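# Snap the folder's clip lever flat under its hook

## Task

Fully close the clip on the folder: rotate its lever back over until it lies flat and the small hook catches it and keeps it down.

## Robot and tools

Robot: two arms, left_arm and right_arm, each ending in a five-hinge-group hand (right_arm has a right hand, left_arm a mirrored left hand). Calibrated bases in the scene frame: left_arm at (+0.013, +0.341, +0.039) m, right_arm at (-0.053, -0.526, +0.039) m, both nearly unrotated. A camera stand is fixed behind the arms.

Scene frame: origin at table-top height midway between the nominal bases, +z up, +x out over the table, left_arm on the +y side (this need not match image left/right). Poses, velocities and targets in results use this frame; offsets use its axes, and rotation offsets turn each arm about its Hand target's position.

Hand point axes (right hand): +z runs along the straight fingers toward the tips, +y points out of the palm face, +x runs across the palm away from the thumb; on the left hand +x points toward the thumb. The palm face sits at y = -0.062 m. A rigid mast juts from the wrist on the palm side (x +0.05 to +0.10, z -0.16 to -0.11, out to y +0.06; x sign flips on the left hand) and can strike things. Fingertips have rubber caps; the rest is hard plastic.

Row layout (both tools): one row is 48 numbers, each in [-1, 1], always covering both arms: left dx, dy, dz, rx, ry, rz; then 16 left hand places; left current_limit, speed; then the same 24 for the right arm. dx..rz are offsets, not poses: they count from that arm's Hand target at the start of the action or move, scaled so 1.0 = 0.6 m (positions) or 180 degrees (rotation); rx, ry, rz form one rotation vector. Every row in a list counts from that same start, not from the prior row, so resending an offset moves farther. All six zero re-requests the current Hand target.

Hand places: write grasp numbers a, b, c, d (each -1 to +1) in the first 4 of the 16 places and exactly 0 in the other 12, or the row is rejected. a curls index and middle at the outer joints; b bends all three fingers at the knuckle; c brings the thumb across the palm and the index toward it; d curls the ring finger. All four 0 is the open hand. Zeros are goals, so to hold a grip repeat your last a, b, c, d. current_limit maps -1..+1 to 0..550 mA (floor 11 mA; start +0.4); speed sets motor slew as (speed+1)/2 of 8.5 rad/s (start -0.6). Both persist until rewritten. A motor held at 495 mA or more for about 5 s shuts down for 10 s.

execute_actions(actions, cameras): actions is a list of actions, each up to 15 rows of 48 numbers, one row per 1/30 s step; short tables repeat their last row to fill 15 steps. An empty list returns state plus all camera images. cameras: names list, ["all"], or [] for none.

move(target, speed, blend, stop_force, zero, blocking, cameras): target is one 48-number row or up to 15 rows, all offsets from the same starting Hand targets. Paths are straight lines, taking the shorter rotation, ending together, at least 0.5 s and at most 10 s. speed: m/s, 0.002 to 3.6 (default 0.25), one value or one per target; rotation capped at twice it in rad/s. blend: corner radius in m for lists (0 = stop at each). stop_force: 3 to 120 N, ends an arm's path when its wrist sensor feels that much push against its travel; unreliable when the hand turns; omit it when backing off something. zero (default true) rezeroes before the move. blocking=false returns after ~0.5 s but not with stop_force. Paths do not avoid obstacles or the other arm, and hand points lag and overshoot at speed. Avoid routing near an arm's own base.

wait(seconds 0..10), stop() brakes a running move, zoom_image(camera, region [x0,y0,x1,y1] pixels, at most 504x504) enlarges one of cam_high (896x504), cam_low (896x504), cam_left_wrist (672x504), cam_right_wrist (672x504) from the latest images, zero_wrist_force(arm) tares that sensor, finished_scene() ends the scene irreversibly; the clip must stay shut afterward.

Results: end_effector_position (m), quat_wxyz, velocities; "Hand target" is the last commanded pose after clipping (orientation clipped to within 32 degrees of actual); the hand often rests short, and the next command, even zeros, re-requests it. hand_goal, hand_measured, hand_current_ma, hand_state (moving, goal, blocked, overload) per motor. Wrist force/torque in the hand's own axes, plus a peak line. The move line reports done, off_target, moving, held or fault, with limits=paced or held. Joint velocities "within noise" means still.

Avoid: hard hits or presses (about 150 N or a joint's load limit stops the arm for 10 s; wrist joints limit 24.6 N m), arm-to-arm contact or one hand closing on the other's fingers, knocking anything off the table, releasing parts in motion, and long pushes toward unreachable poses (motor heat past 85 C brakes the arm). Approach contacts slowly with small overshoot; to relieve a push, command back past the hand point.

Each tool is called after "Request:" in YAML: its name, and indented under it one key for each argument.

## Session

Request:
execute_actions:
  actions: []
  cameras: ["all"]

Scene clock: 0.00 s.
left_arm: end_effector_position=(+0.7582, +0.4501, +0.1648) hand_goal=(+0.754, +0.000, +0.576, +0.696, +0.754, +0.000, +0.576, +0.696, +0.754, +0.000, +0.576, +0.696, +0.714, +0.678, +0.226, +0.168) hand_measured=(+0.754, +0.000, +0.576, +0.696, +0.754, +0.000, +0.576, +0.696, +0.754, +0.000, +0.576, +0.696, +0.714, +0.678, +0.226, +0.168) hand_current_ma=(+0, +0, +0, +0, +0, +0, +0, +0, +0, +0, +0, +0, +0, +0, +0, +0) hand_state=(goal, goal, goal, goal, goal, goal, goal, goal, goal, goal, goal, goal, goal, goal, goal, goal) hand_current_limit=0.40 hand_speed=-0.60 end_effector_quat_wxyz=(+0.061, +0.744, -0.620, +0.241) | right_arm: end_effector_position=(+0.1786, -0.7226, +0.2708) hand_goal=(+0.754, +0.000, +0.576, +0.696, +0.754, +0.000, +0.576, +0.696, +0.754, +0.000, +0.576, +0.696, +0.714, +0.678, +0.226, +0.168) hand_measured=(+0.754, +0.000, +0.576, +0.696, +0.754, +0.000, +0.576, +0.696, +0.754, +0.000, +0.576, +0.696, +0.714, +0.678, +0.226, +0.168) hand_current_ma=(+0, +0, +0, +0, +0, +0, +0, +0, +0, +0, +0, +0, +0, +0, +0, +0) hand_state=(goal, goal, goal, goal, goal, goal, goal, goal, goal, goal, goal, goal, goal, goal, goal, goal) hand_current_limit=0.40 hand_speed=-0.60 end_effector_quat_wxyz=(-0.443, +0.678, +0.578, +0.096)
Joint positions: left_arm=[3.631 -2.396 -1.067 -1.164 1.075 -2.873] | right_arm=[-1.27 -1.648 1.86 -0.85 -1.716 -1.026]
Joint velocities: within noise
Joint torques (N m): no reading
Motor temperatures (°C): left_arm=[36 29 30 36 37 39] | right_arm=[28 34 32 33 38 29]
Wrist force (N): no reading
Wrist torque (N m): no reading
Wrist force, peak (N): no reading
Hand target: left_arm +0.7582, +0.4501, +0.1648; +0.061, +0.744, -0.620, +0.241 | right_arm +0.1786, -0.7226, +0.2708; -0.443, +0.678, +0.578, +0.096

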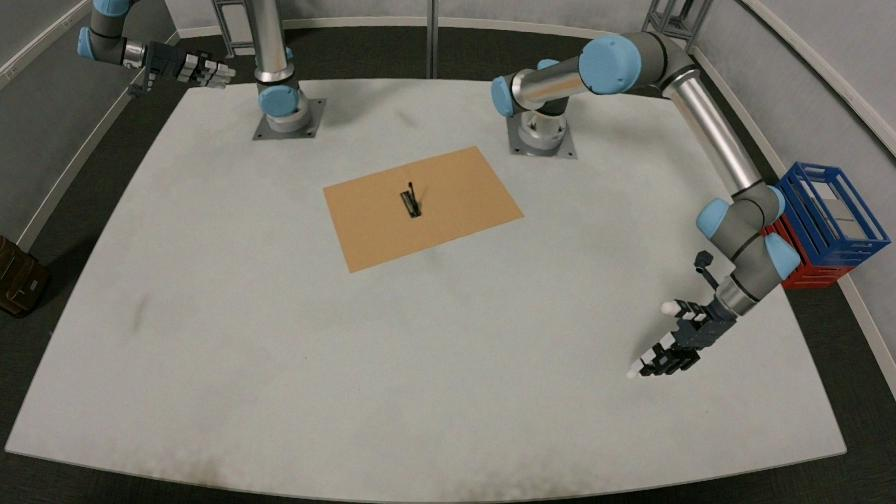

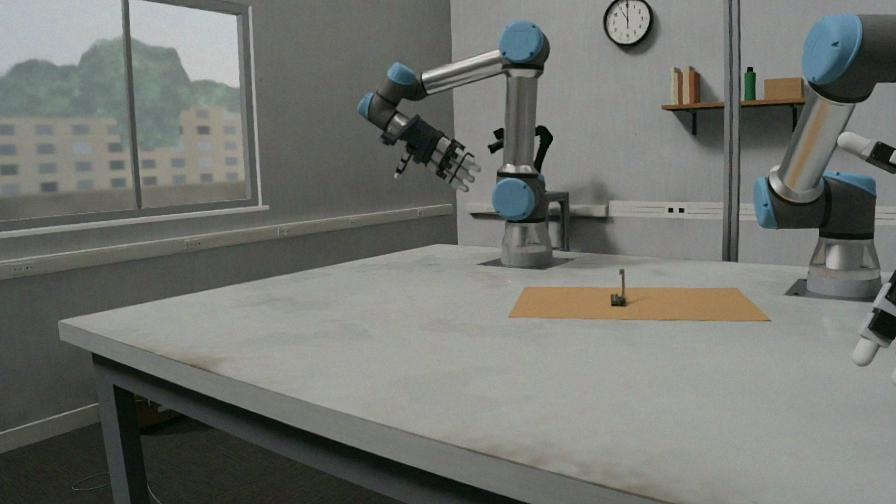

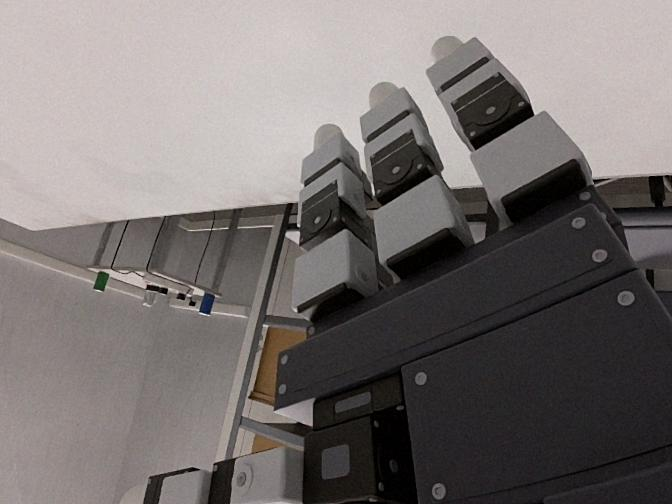

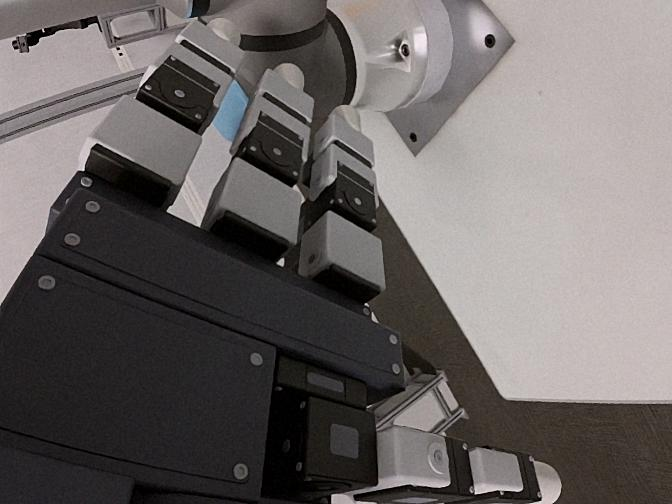

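Request:
zoom_image:
  camera: "cam_high"
  region: [370, 160, 460, 240]

Request:
zoom_image:
  camera: "cam_low"
  region: [580, 250, 670, 320]

Request:
zoom_image:
  camera: "cam_high"
  region: [200, 40, 620, 300]

Scaled by 5.600 from the camera's 896x504 image, which has a finer 1280x720 frame.

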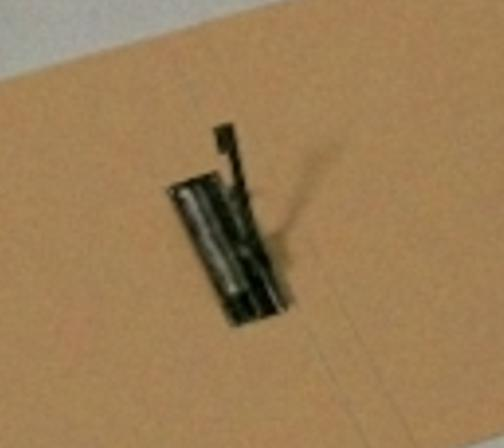

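Scaled by 5.600 from the camera's 896x504 image, which has a finer 1280x720 frame.

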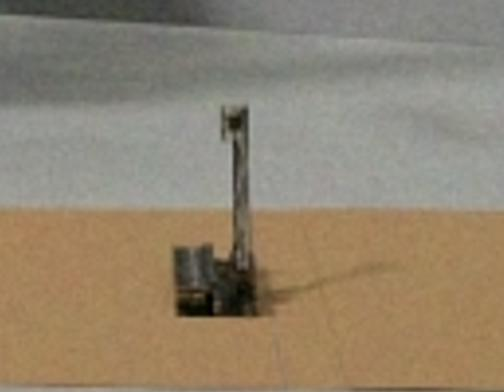

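Scaled by 1.200 from the camera's 896x504 image, which has a finer 1280x720 frame.

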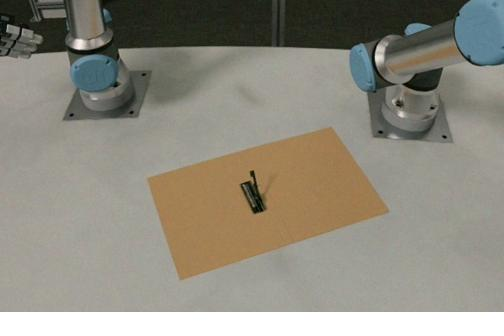

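Request:
move:
  target:
    - [0,0,0,0,0,0, 0,0,0,0,0,0,0,0,0,0,0,0,0,0,0,0, 0.4,-0.6, 0.5857,0.771,-0.06,-0.3169,0.0686,-0.4134, 0,0,0,0,0,0,0,0,0,0,0,0,0,0,0,0, 0.4,-0.6]
  speed: 0.4
  cameras: ["all"]

Scene clock: 116.27 s.
left_arm: end_effector_position=(+0.7582, +0.4501, +0.1648) hand_goal=(+0.750, +0.000, +0.580, +0.700, +0.750, +0.000, +0.580, +0.700, +0.750, +0.000, +0.580, +0.700, +0.710, +0.680, +0.230, +0.170) hand_measured=(+0.750, +0.000, +0.576, +0.698, +0.750, +0.000, +0.576, +0.696, +0.750, +0.000, +0.576, +0.698, +0.710, +0.678, +0.224, +0.168) hand_current_ma=(+0, +0, -4, -4, -1, +0, -4, -4, +0, +0, -4, -3, +1, -3, -13, -4) hand_state=(goal, goal, goal, goal, goal, goal, goal, goal, goal, goal, goal, goal, goal, goal, goal, goal) hand_current_limit=0.40 hand_speed=-0.60 end_effector_quat_wxyz=(+0.061, +0.744, -0.620, +0.241) | right_arm: end_effector_position=(+0.5300, -0.2599, +0.2348) hand_goal=(+0.750, +0.000, +0.580, +0.700, +0.750, +0.000, +0.580, +0.700, +0.750, +0.000, +0.580, +0.700, +0.710, +0.680, +0.230, +0.170) hand_measured=(+0.748, +0.000, +0.578, +0.698, +0.748, +0.000, +0.578, +0.698, +0.746, +0.000, +0.578, +0.698, +0.710, +0.678, +0.226, +0.168) hand_current_ma=(-9, +1, -9, -8, -9, +1, -9, -7, -11, +1, -10, -9, -2, -7, -19, -10) hand_state=(goal, goal, goal, goal, goal, goal, goal, goal, goal, goal, goal, goal, goal, goal, goal, goal) hand_current_limit=0.40 hand_speed=-0.60 end_effector_quat_wxyz=(+0.000, +1.000, +0.000, +0.000)
Joint positions: left_arm=[3.631 -2.396 -1.067 -1.164 1.075 -2.873] | right_arm=[0.321 -1.052 1.326 -1.843 -1.571 1.904]
Joint torques (N m): left_arm=[0.22 49.97 22.21 2.55 -0.88 -0.24] | right_arm=[-10.14 -35.06 -32.45 -1.61 0.19 1.06]
Wrist force (N): left_arm=[-0.4 0.3 0.0] | right_arm=[0.5 -0.2 0.3]
Wrist torque (N m): left_arm=[0.04 0.05 -0.04] | right_arm=[-0.21 -0.19 -0.01]
Wrist force, peak (N): left_arm=[-0.5 0.6 0.2] | right_arm=[1.9 -2.2 0.8]
Hand target: left_arm +0.7582, +0.4501, +0.1648; +0.061, +0.744, -0.620, +0.241 | right_arm +0.5300, -0.2600, +0.2348; +0.000, +1.000, +0.000, +0.000
Off the commanded pose: left_arm 0.000 m, 0 deg | right_arm 0.000 m, 0 deg.
move: done

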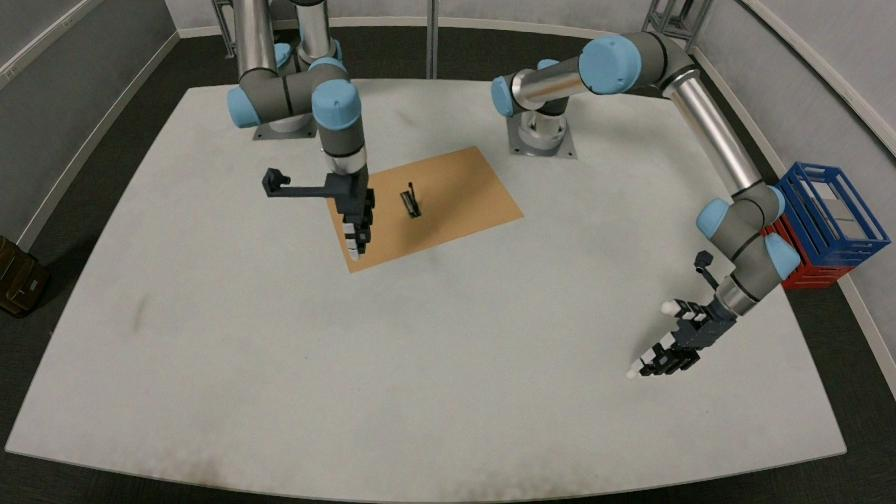

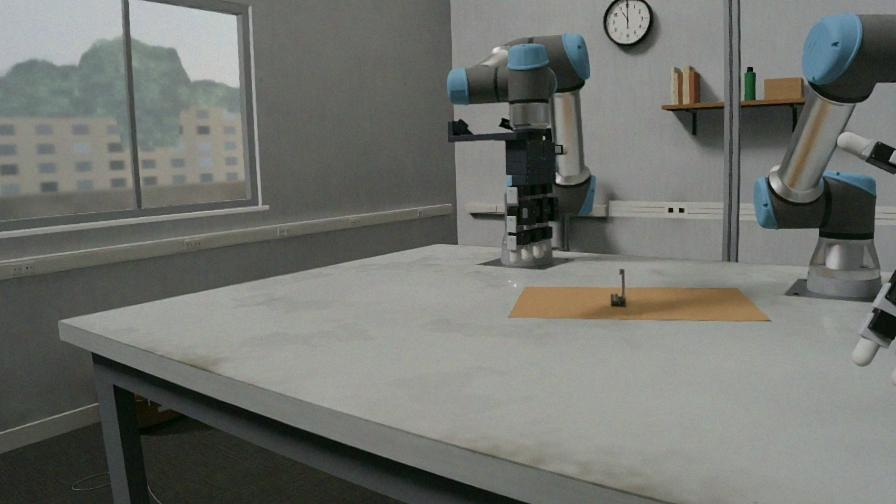

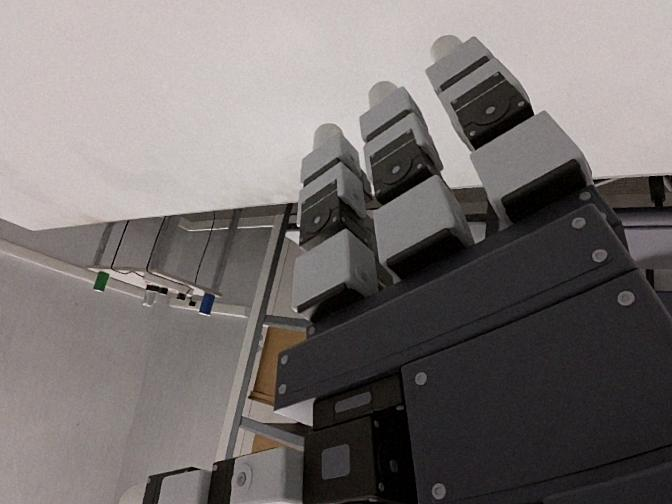

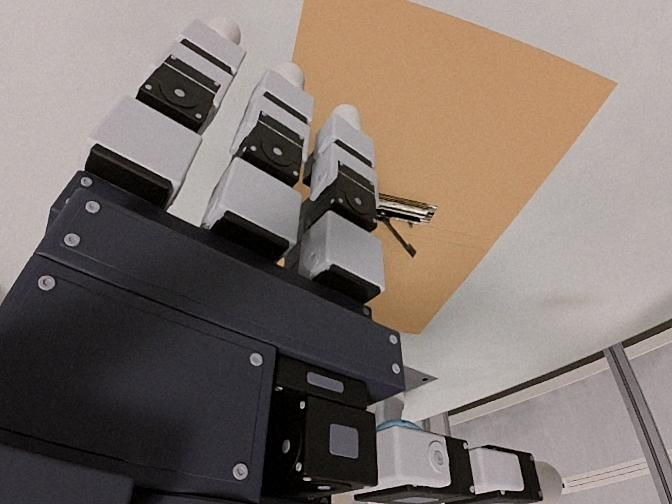

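Request:
zoom_image:
  camera: "cam_right_wrist"
  region: [350, 170, 470, 270]

Scaled by 4.200 from the camera's 672x504 image, which has a finer 960x720 frame.

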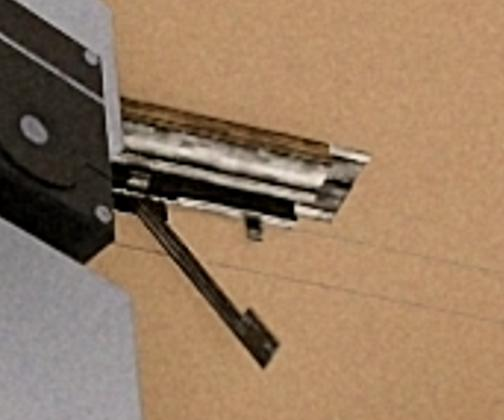

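Request:
move:
  target:
    - [0,0,0,0,0,0, 0,0,0,0,0,0,0,0,0,0,0,0,0,0,0,0, 0.4,-0.6, 0.025,0.19,-0.0746,0,0,0, 0,0,0,0,0,0,0,0,0,0,0,0,0,0,0,0, 0.4,-0.6]
  speed: 0.3
  cameras: ["all"]

Request:
zoom_image:
  camera: "cam_right_wrist"
  region: [410, 110, 590, 270]

Scene clock: 147.87 s.
left_arm: end_effector_position=(+0.7582, +0.4501, +0.1648) hand_goal=(+0.750, +0.000, +0.580, +0.700, +0.750, +0.000, +0.580, +0.700, +0.750, +0.000, +0.580, +0.700, +0.710, +0.680, +0.230, +0.170) hand_measured=(+0.750, +0.000, +0.576, +0.698, +0.750, +0.000, +0.576, +0.696, +0.750, +0.000, +0.576, +0.698, +0.710, +0.678, +0.224, +0.168) hand_current_ma=(+0, +0, -4, -4, -1, +0, -4, -4, +0, +0, -4, -3, +1, -3, -13, -4) hand_state=(goal, goal, goal, goal, goal, goal, goal, goal, goal, goal, goal, goal, goal, goal, goal, goal) hand_current_limit=0.40 hand_speed=-0.60 end_effector_quat_wxyz=(+0.061, +0.744, -0.620, +0.241) | right_arm: end_effector_position=(+0.5450, -0.1460, +0.1900) hand_goal=(+0.750, +0.000, +0.580, +0.700, +0.750, +0.000, +0.580, +0.700, +0.750, +0.000, +0.580, +0.700, +0.710, +0.680, +0.230, +0.170) hand_measured=(+0.748, +0.000, +0.578, +0.698, +0.748, +0.000, +0.578, +0.698, +0.748, +0.000, +0.578, +0.698, +0.710, +0.678, +0.226, +0.168) hand_current_ma=(-6, +1, -9, -7, -6, +1, -8, -7, -6, +1, -8, -9, -2, -7, -19, -10) hand_state=(goal, goal, goal, goal, goal, goal, goal, goal, goal, goal, goal, goal, goal, goal, goal, goal) hand_current_limit=0.40 hand_speed=-0.60 end_effector_quat_wxyz=(+0.000, +1.000, +0.000, +0.000)
Joint positions: left_arm=[3.631 -2.396 -1.067 -1.164 1.075 -2.873] | right_arm=[0.458 -0.836 1.085 -1.819 -1.571 2.041]
Joint torques (N m): left_arm=[0.01 50.65 21.55 2.61 -0.79 -0.13] | right_arm=[-5.01 -44.85 -27.79 -4.35 -2.24 0]
Wrist force (N): left_arm=[-0.2 0.2 0.2] | right_arm=[0.5 -0.3 0.2]
Wrist torque (N m): left_arm=[0.02 0.04 -0.02] | right_arm=[-0.23 -0.20 -0.02]
Wrist force, peak (N): left_arm=[-0.5 0.3 -0.1] | right_arm=[0.4 -2.9 1.3]
Hand target: left_arm +0.7582, +0.4501, +0.1648; +0.061, +0.744, -0.620, +0.241 | right_arm +0.5450, -0.1460, +0.1900; +0.000, +1.000, +0.000, +0.000
Off the commanded pose: left_arm 0.000 m, 0 deg | right_arm 0.000 m, 0 deg.
move: done

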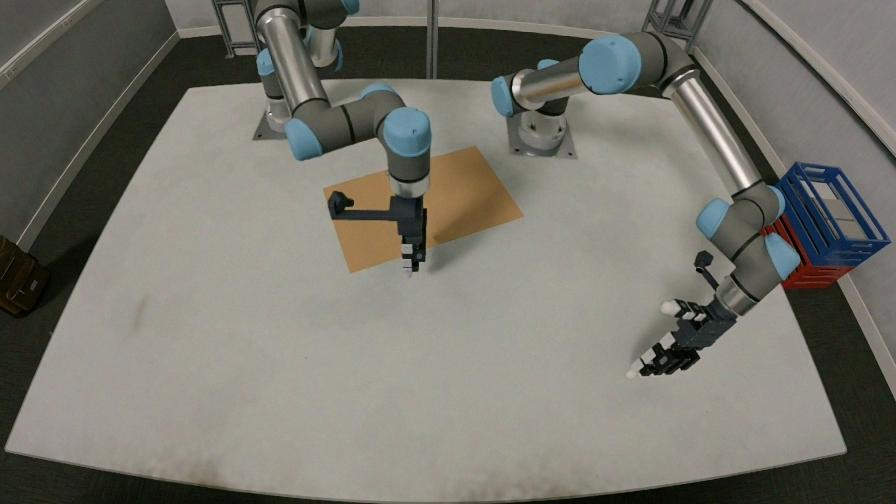

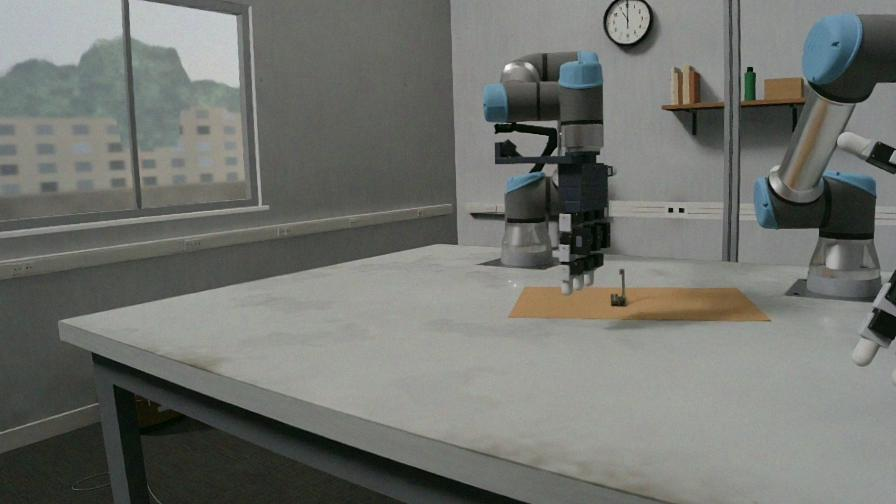

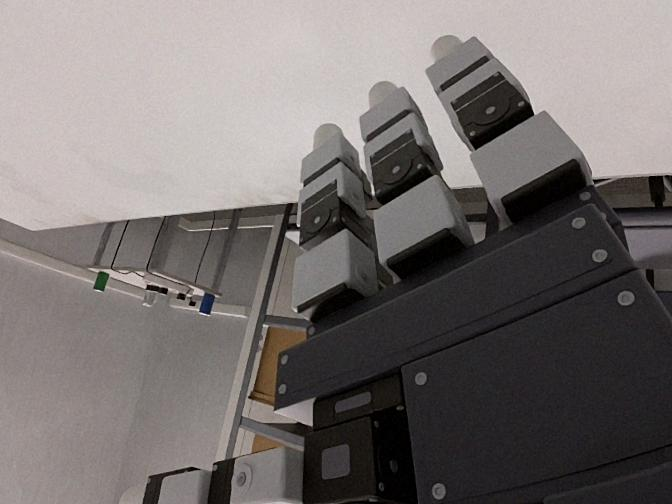

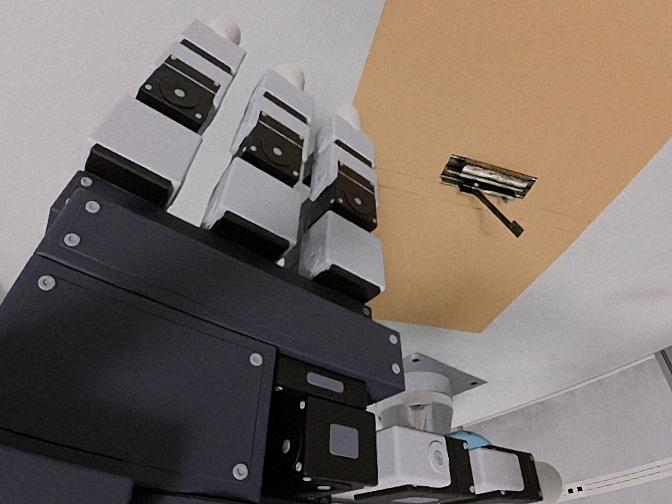

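Scaled by 2.800 from the camera's 672x504 image, which has a finer 960x720 frame.

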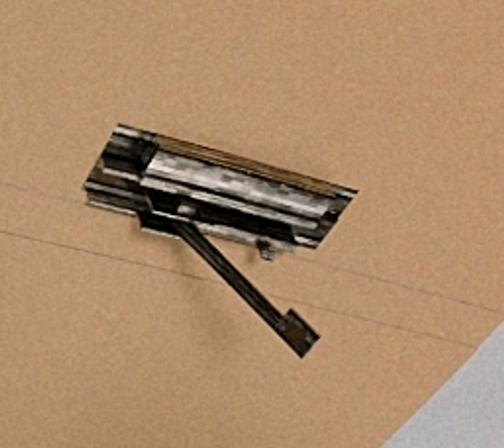

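Request:
zoom_image:
  camera: "cam_right_wrist"
  region: [430, 140, 550, 250]

Scaled by 4.200 from the camera's 672x504 image, which has a finer 960x720 frame.

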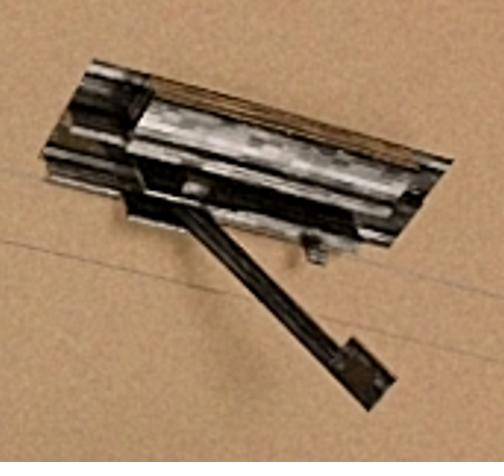

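Request:
move:
  target:
    - [0,0,0,0,0,0, 0,0,0,0,0,0,0,0,0,0,0,0,0,0,0,0, 0.4,-0.6, -0.2,0.0467,0.1,0,0,0, 1,0,0,0,0,0,0,0,0,0,0,0,0,0,0,0, 0.4,-0.6]
    - [0,0,0,0,0,0, 0,0,0,0,0,0,0,0,0,0,0,0,0,0,0,0, 0.4,-0.6, -0.505,0.0467,0.0667,0,0,0, 1,0,0,0,0,0,0,0,0,0,0,0,0,0,0,0, 0.4,-0.6]
  speed: 0.25
  blend: 0.05
  cameras: ["cam_high", "cam_low", "cam_right_wrist"]

Request:
zoom_image:
  camera: "cam_right_wrist"
  region: [100, 0, 350, 180]

Scene clock: 222.10 s.
left_arm: end_effector_position=(+0.7582, +0.4501, +0.1648) hand_goal=(+0.750, +0.000, +0.580, +0.700, +0.750, +0.000, +0.580, +0.700, +0.750, +0.000, +0.580, +0.700, +0.710, +0.680, +0.230, +0.170) hand_measured=(+0.750, +0.000, +0.576, +0.698, +0.750, +0.000, +0.576, +0.696, +0.750, +0.000, +0.576, +0.698, +0.710, +0.678, +0.224, +0.168) hand_current_ma=(+0, +0, -4, -4, -1, +0, -4, -4, +0, +0, -4, -3, +1, -3, -13, -4) hand_state=(goal, goal, goal, goal, goal, goal, goal, goal, goal, goal, goal, goal, goal, goal, goal, goal) hand_current_limit=0.40 hand_speed=-0.60 end_effector_quat_wxyz=(+0.061, +0.744, -0.620, +0.241) | right_arm: end_effector_position=(+0.2421, -0.1179, +0.2301) hand_goal=(+0.850, +0.000, -0.320, -0.250, +0.500, +0.000, -1.000, -0.750, +0.850, +0.000, +0.580, +0.600, +0.810, +0.680, +0.230, +0.020) hand_measured=(+0.848, +0.000, -0.314, -0.248, +0.506, +0.000, -0.936, -0.740, +0.844, +0.000, +0.578, +0.602, +0.808, +0.678, +0.226, +0.020) hand_current_ma=(-8, +1, +24, +10, +25, +1, +273, +37, -24, +1, -8, +10, -7, -7, -19, +4) hand_state=(goal, goal, goal, goal, goal, goal, blocked, goal, goal, goal, goal, goal, goal, goal, goal, goal) hand_current_limit=0.40 hand_speed=-0.60 end_effector_quat_wxyz=(+0.000, +1.000, +0.000, +0.000)
Joint positions: left_arm=[3.631 -2.396 -1.067 -1.164 1.075 -2.873] | right_arm=[0.756 -1.308 1.705 -1.967 -1.57 2.339]
Joint torques (N m): left_arm=[1.1 50 22.37 2.66 -0.8 -0.01] | right_arm=[-5.61 -31.14 -17.16 -0.13 -2.23 -0.18]
Wrist force (N): left_arm=[-0.1 -0.2 0.1] | right_arm=[0.6 -0.4 0.0]
Wrist torque (N m): left_arm=[-0.03 0.02 -0.01] | right_arm=[-0.16 -0.18 0.02]
Wrist force, peak (N): left_arm=[-0.5 0.5 -0.2] | right_arm=[2.2 0.2 1.1]
Hand target: left_arm +0.7582, +0.4501, +0.1648; +0.061, +0.744, -0.620, +0.241 | right_arm +0.2420, -0.1179, +0.2300; +0.000, +1.000, +0.000, +0.000
Off the commanded pose: left_arm 0.000 m, 0 deg | right_arm 0.000 m, 0 deg.
move: done
Images, in order (width x height): cam_high 896x504, cam_low 896x504, cam_right_wrist 672x504.

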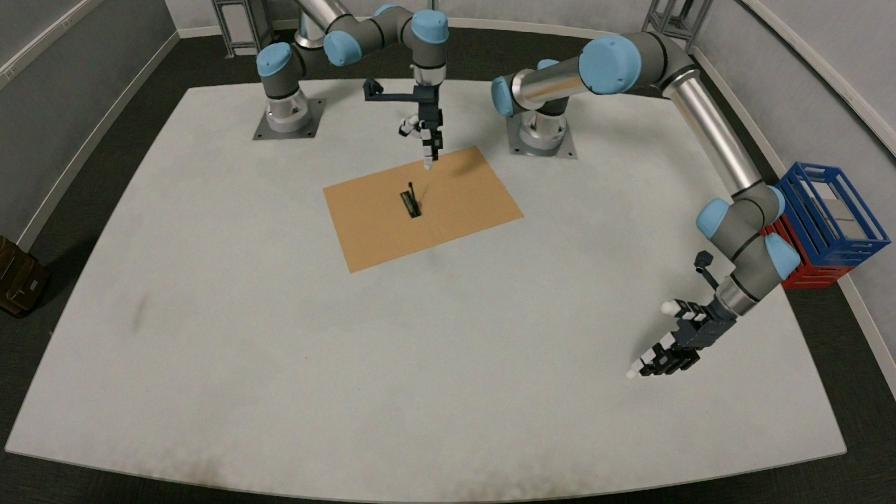

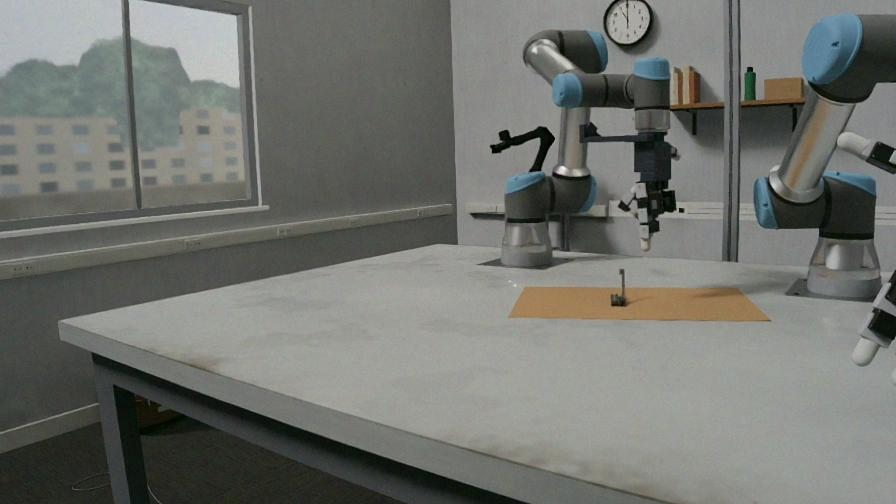

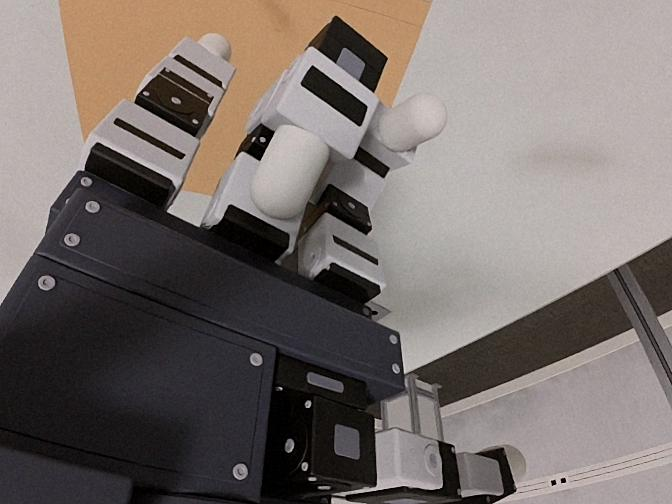

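Scaled by 2.016 from the camera's 672x504 image, which has a finer 960x720 frame.

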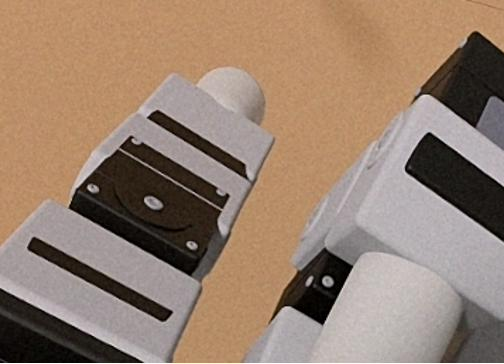

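Request:
zoom_image:
  camera: "cam_high"
  region: [370, 140, 460, 240]

Request:
zoom_image:
  camera: "cam_low"
  region: [580, 220, 680, 320]

Scaled by 5.040 from the camera's 896x504 image, which has a finer 1280x720 frame.

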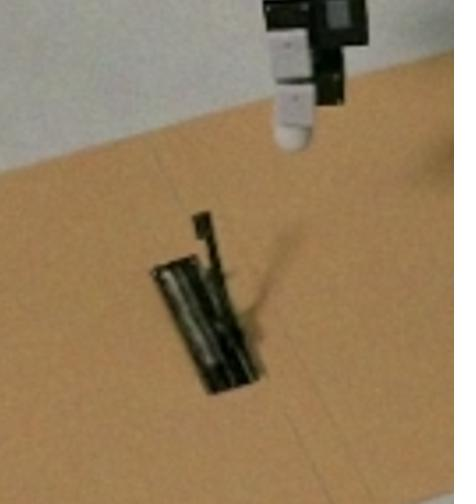

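Scaled by 5.040 from the camera's 896x504 image, which has a finer 1280x720 frame.

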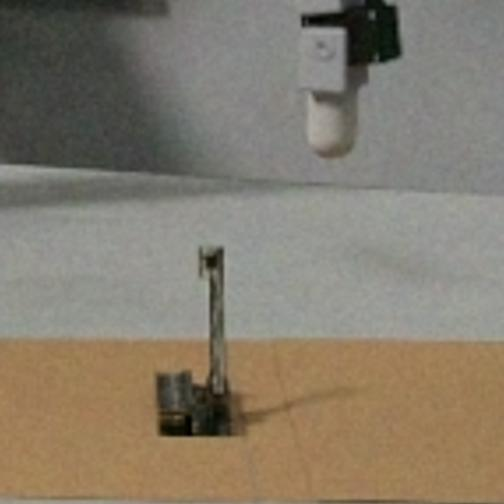

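Request:
move:
  target: [0,0,0,0,0,0, 0,0,0,0,0,0,0,0,0,0,0,0,0,0,0,0, 0.4,-0.6, 0,-0.0867,-0.03,0,0,0, 1,0,0,0,0,0,0,0,0,0,0,0,0,0,0,0, 0.4,-0.6]
  speed: 0.25
  cameras: ["cam_high", "cam_low", "cam_right_wrist"]

Request:
zoom_image:
  camera: "cam_high"
  region: [370, 140, 460, 240]

Request:
zoom_image:
  camera: "cam_low"
  region: [580, 220, 680, 320]

Scene clock: 264.23 s.
left_arm: end_effector_position=(+0.7582, +0.4501, +0.1648) hand_goal=(+0.750, +0.000, +0.580, +0.700, +0.750, +0.000, +0.580, +0.700, +0.750, +0.000, +0.580, +0.700, +0.710, +0.680, +0.230, +0.170) hand_measured=(+0.750, +0.000, +0.576, +0.698, +0.750, +0.000, +0.576, +0.696, +0.750, +0.000, +0.576, +0.698, +0.710, +0.678, +0.224, +0.168) hand_current_ma=(+0, +0, -4, -4, -1, +0, -4, -4, +0, +0, -4, -3, +1, -3, -13, -4) hand_state=(goal, goal, goal, goal, goal, goal, goal, goal, goal, goal, goal, goal, goal, goal, goal, goal) hand_current_limit=0.40 hand_speed=-0.60 end_effector_quat_wxyz=(+0.061, +0.744, -0.620, +0.241) | right_arm: end_effector_position=(+0.2421, -0.1700, +0.2121) hand_goal=(+0.850, +0.000, -0.320, -0.250, +0.500, +0.000, -1.000, -0.750, +0.850, +0.000, +0.580, +0.600, +0.810, +0.680, +0.230, +0.020) hand_measured=(+0.848, +0.000, -0.314, -0.248, +0.506, +0.000, -0.936, -0.740, +0.844, +0.000, +0.578, +0.602, +0.808, +0.678, +0.226, +0.020) hand_current_ma=(-6, +1, +24, +10, +25, +1, +273, +37, -19, +1, -8, +9, -5, -7, -19, +4) hand_state=(goal, goal, goal, goal, goal, goal, blocked, goal, goal, goal, goal, goal, goal, goal, goal, goal) hand_current_limit=0.40 hand_speed=-0.60 end_effector_quat_wxyz=(+0.000, +1.000, +0.000, +0.000)
Joint positions: left_arm=[3.631 -2.396 -1.067 -1.164 1.075 -2.873] | right_arm=[0.686 -1.386 1.855 -2.039 -1.571 2.269]
Joint torques (N m): left_arm=[0.92 50.06 21.87 2.44 -0.93 0.02] | right_arm=[14.54 -20.54 -20.86 -0.24 2.7 0.55]
Wrist force (N): left_arm=[-0.1 -0.1 -0.1] | right_arm=[0.2 -0.3 0.1]
Wrist torque (N m): left_arm=[0.00 0.00 0.00] | right_arm=[-0.15 -0.14 -0.13]
Wrist force, peak (N): left_arm=[-0.5 0.2 0.3] | right_arm=[0.8 -1.6 -0.2]
Hand target: left_arm +0.7582, +0.4501, +0.1648; +0.061, +0.744, -0.620, +0.241 | right_arm +0.2420, -0.1700, +0.2120; +0.000, +1.000, +0.000, +0.000
Off the commanded pose: left_arm 0.000 m, 0 deg | right_arm 0.000 m, 0 deg.
move: done
Images, in order (width x height): cam_high 896x504, cam_low 896x504, cam_right_wrist 672x504.

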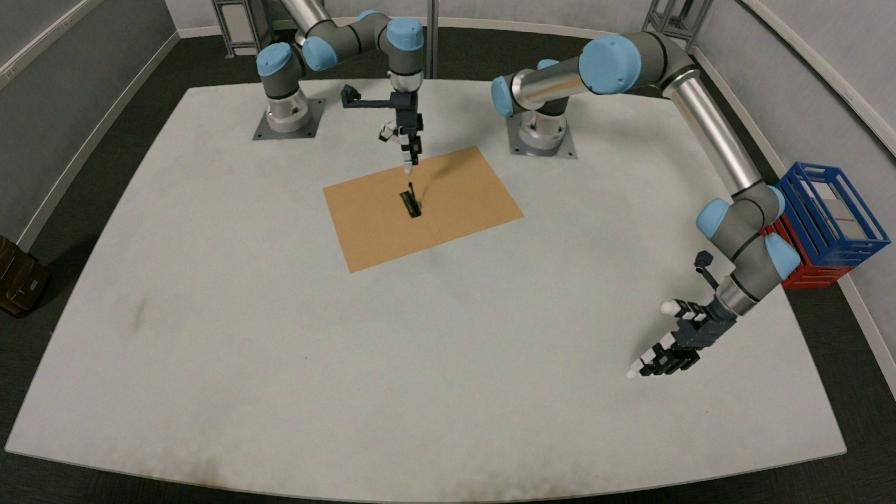

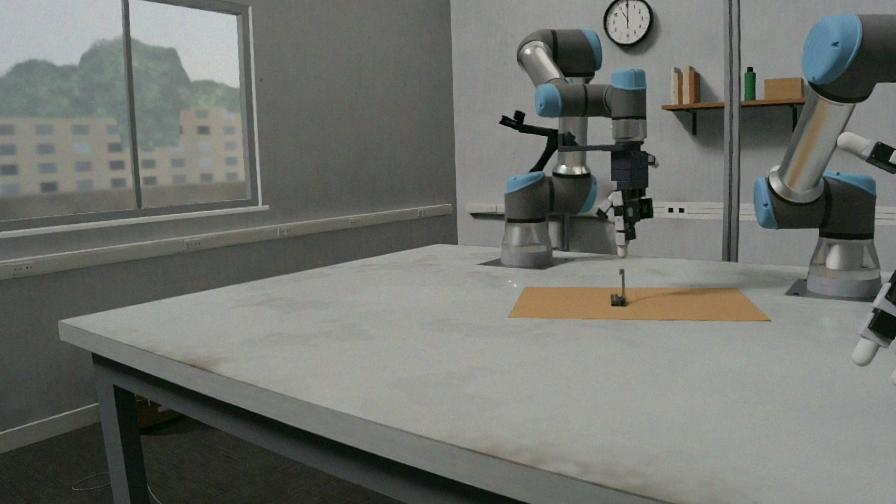

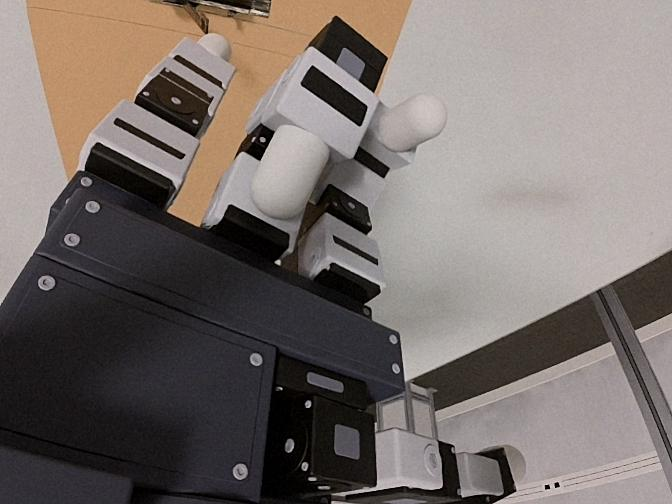

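Scaled by 5.040 from the camera's 896x504 image, which has a finer 1280x720 frame.

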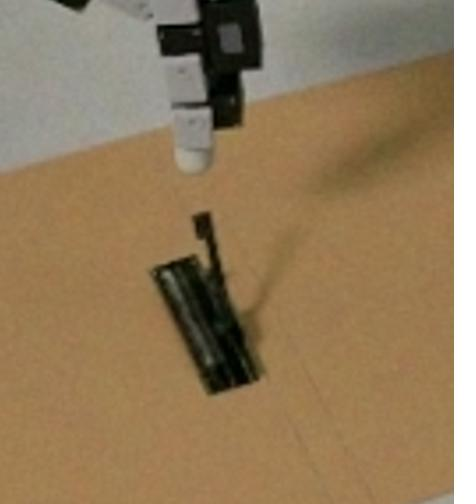

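Scaled by 5.040 from the camera's 896x504 image, which has a finer 1280x720 frame.

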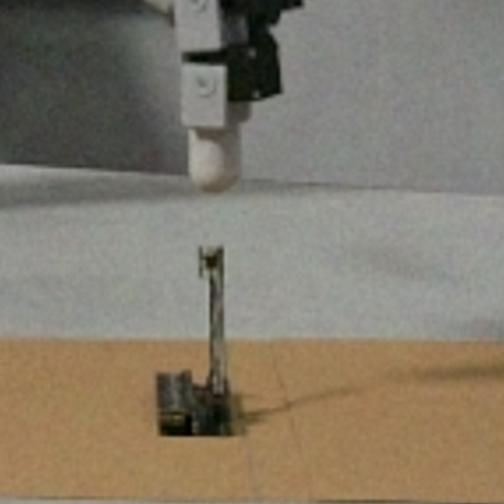

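Request:
zoom_image:
  camera: "cam_right_wrist"
  region: [130, 0, 290, 120]

Scaled by 3.150 from the camera's 672x504 image, which has a finer 960x720 frame.

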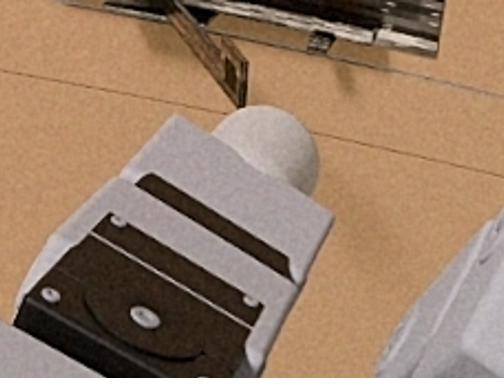

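Request:
move:
  target: [0,0,0,0,0,0, 0,0,0,0,0,0,0,0,0,0,0,0,0,0,0,0, 0.4,-0.6, 0.0567,0.0167,-0.02,0,0,0, 1,0,0,0,0,0,0,0,0,0,0,0,0,0,0,0, 0.4,-0.6]
  speed: 0.15
  cameras: ["cam_high", "cam_low", "cam_right_wrist"]

Request:
zoom_image:
  camera: "cam_high"
  region: [380, 150, 450, 230]

Request:
zoom_image:
  camera: "cam_low"
  region: [580, 240, 660, 320]

Request:
zoom_image:
  camera: "cam_right_wrist"
  region: [130, 0, 290, 120]

Scene clock: 293.43 s.
left_arm: end_effector_position=(+0.7582, +0.4501, +0.1648) hand_goal=(+0.750, +0.000, +0.580, +0.700, +0.750, +0.000, +0.580, +0.700, +0.750, +0.000, +0.580, +0.700, +0.710, +0.680, +0.230, +0.170) hand_measured=(+0.750, +0.000, +0.576, +0.698, +0.750, +0.000, +0.576, +0.696, +0.750, +0.000, +0.576, +0.698, +0.710, +0.678, +0.224, +0.168) hand_current_ma=(+0, +0, -4, -4, -1, +0, -4, -4, +0, +0, -4, -3, +1, -3, -13, -4) hand_state=(goal, goal, goal, goal, goal, goal, goal, goal, goal, goal, goal, goal, goal, goal, goal, goal) hand_current_limit=0.40 hand_speed=-0.60 end_effector_quat_wxyz=(+0.061, +0.744, -0.620, +0.241) | right_arm: end_effector_position=(+0.2762, -0.1600, +0.2000) hand_goal=(+0.850, +0.000, -0.320, -0.250, +0.500, +0.000, -1.000, -0.750, +0.850, +0.000, +0.580, +0.600, +0.810, +0.680, +0.230, +0.020) hand_measured=(+0.848, +0.000, -0.314, -0.248, +0.506, +0.000, -0.936, -0.740, +0.844, +0.000, +0.578, +0.602, +0.808, +0.678, +0.226, +0.020) hand_current_ma=(-6, +1, +23, +10, +25, +1, +273, +37, -19, +1, -8, +9, -5, -7, -19, +3) hand_state=(goal, goal, goal, goal, goal, goal, blocked, goal, goal, goal, goal, goal, goal, goal, goal, goal) hand_current_limit=0.40 hand_speed=-0.60 end_effector_quat_wxyz=(+0.000, +1.000, +0.000, +0.000)
Joint positions: left_arm=[3.631 -2.396 -1.067 -1.164 1.075 -2.873] | right_arm=[0.66 -1.31 1.792 -2.053 -1.571 2.244]
Joint torques (N m): left_arm=[0.36 49.03 21.73 2.35 -1.13 0.25] | right_arm=[13.4 -41.84 -12.29 -0.25 0.44 1.11]
Wrist force (N): left_arm=[0.1 0.0 -0.1] | right_arm=[0.1 -0.7 0.1]
Wrist torque (N m): left_arm=[0.01 -0.01 0.01] | right_arm=[-0.22 -0.12 -0.07]
Wrist force, peak (N): left_arm=[-0.5 0.6 -0.1] | right_arm=[0.9 -0.9 0.4]
Hand target: left_arm +0.7582, +0.4501, +0.1648; +0.061, +0.744, -0.620, +0.241 | right_arm +0.2760, -0.1599, +0.2000; +0.000, +1.000, +0.000, +0.000
Off the commanded pose: left_arm 0.000 m, 0 deg | right_arm 0.000 m, 0 deg.
move: done
Images, in order (width x height): cam_high 896x504, cam_low 896x504, cam_right_wrist 672x504.

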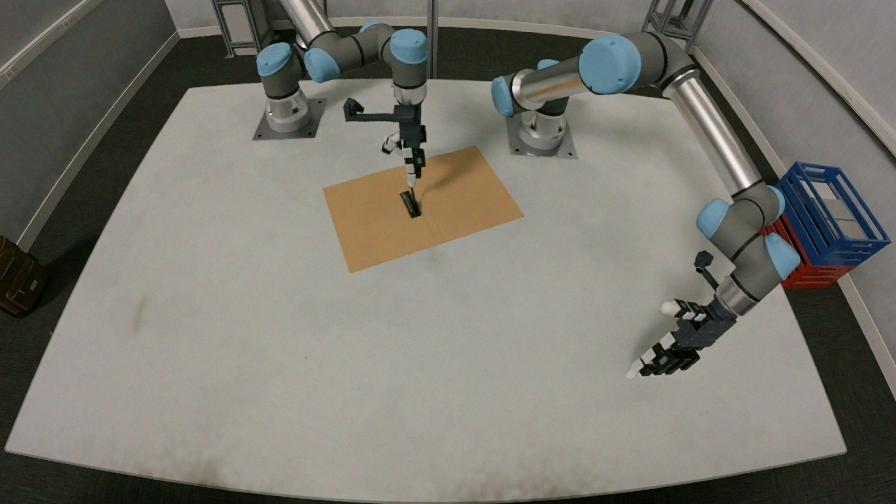

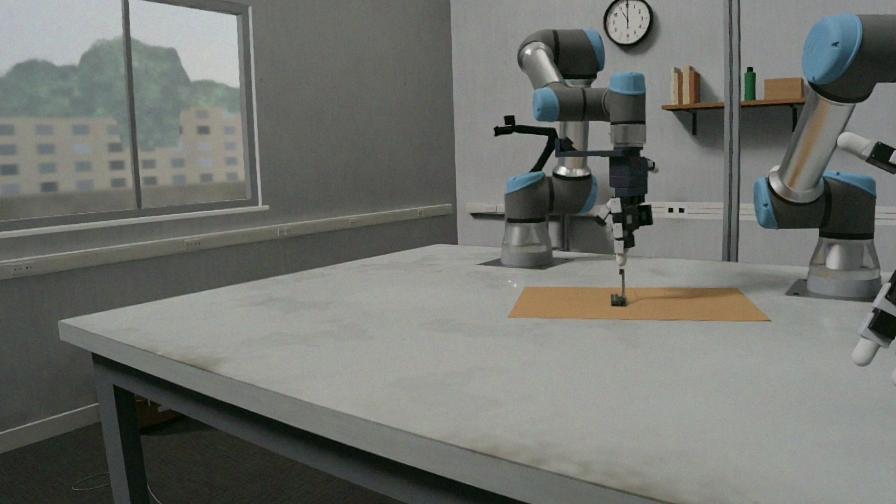

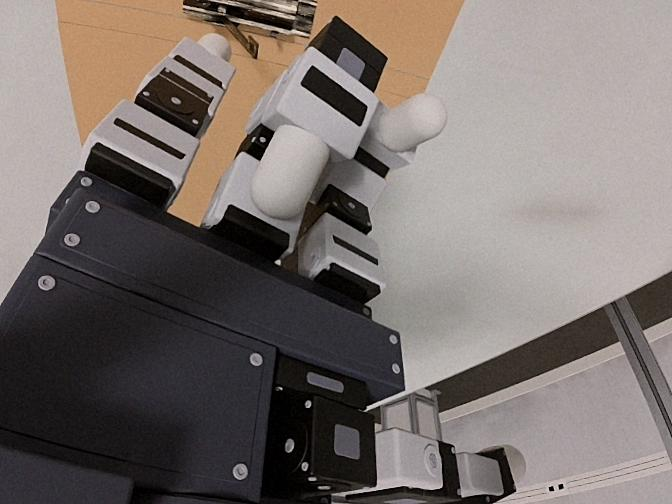

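Scaled by 6.300 from the camera's 896x504 image, which has a finer 1280x720 frame.

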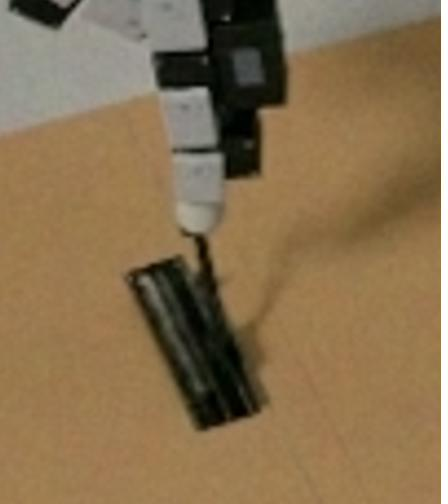

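Scaled by 6.300 from the camera's 896x504 image, which has a finer 1280x720 frame.

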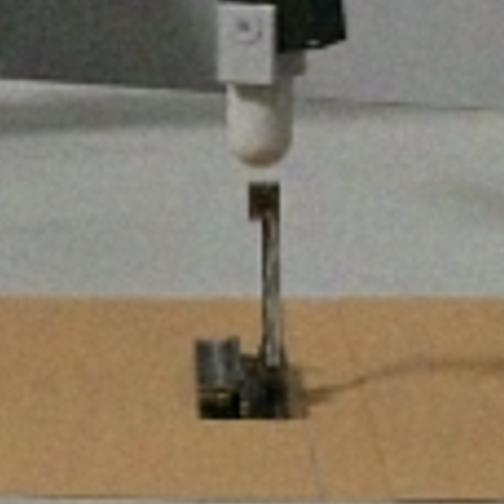

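Scaled by 3.150 from the camera's 672x504 image, which has a finer 960x720 frame.

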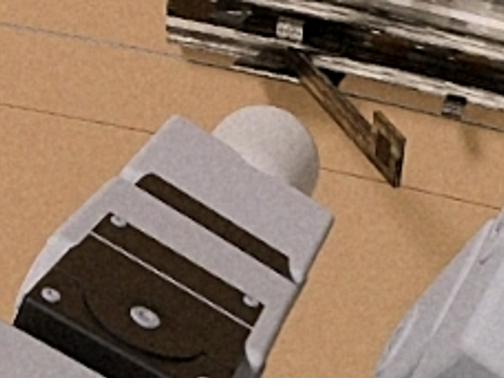

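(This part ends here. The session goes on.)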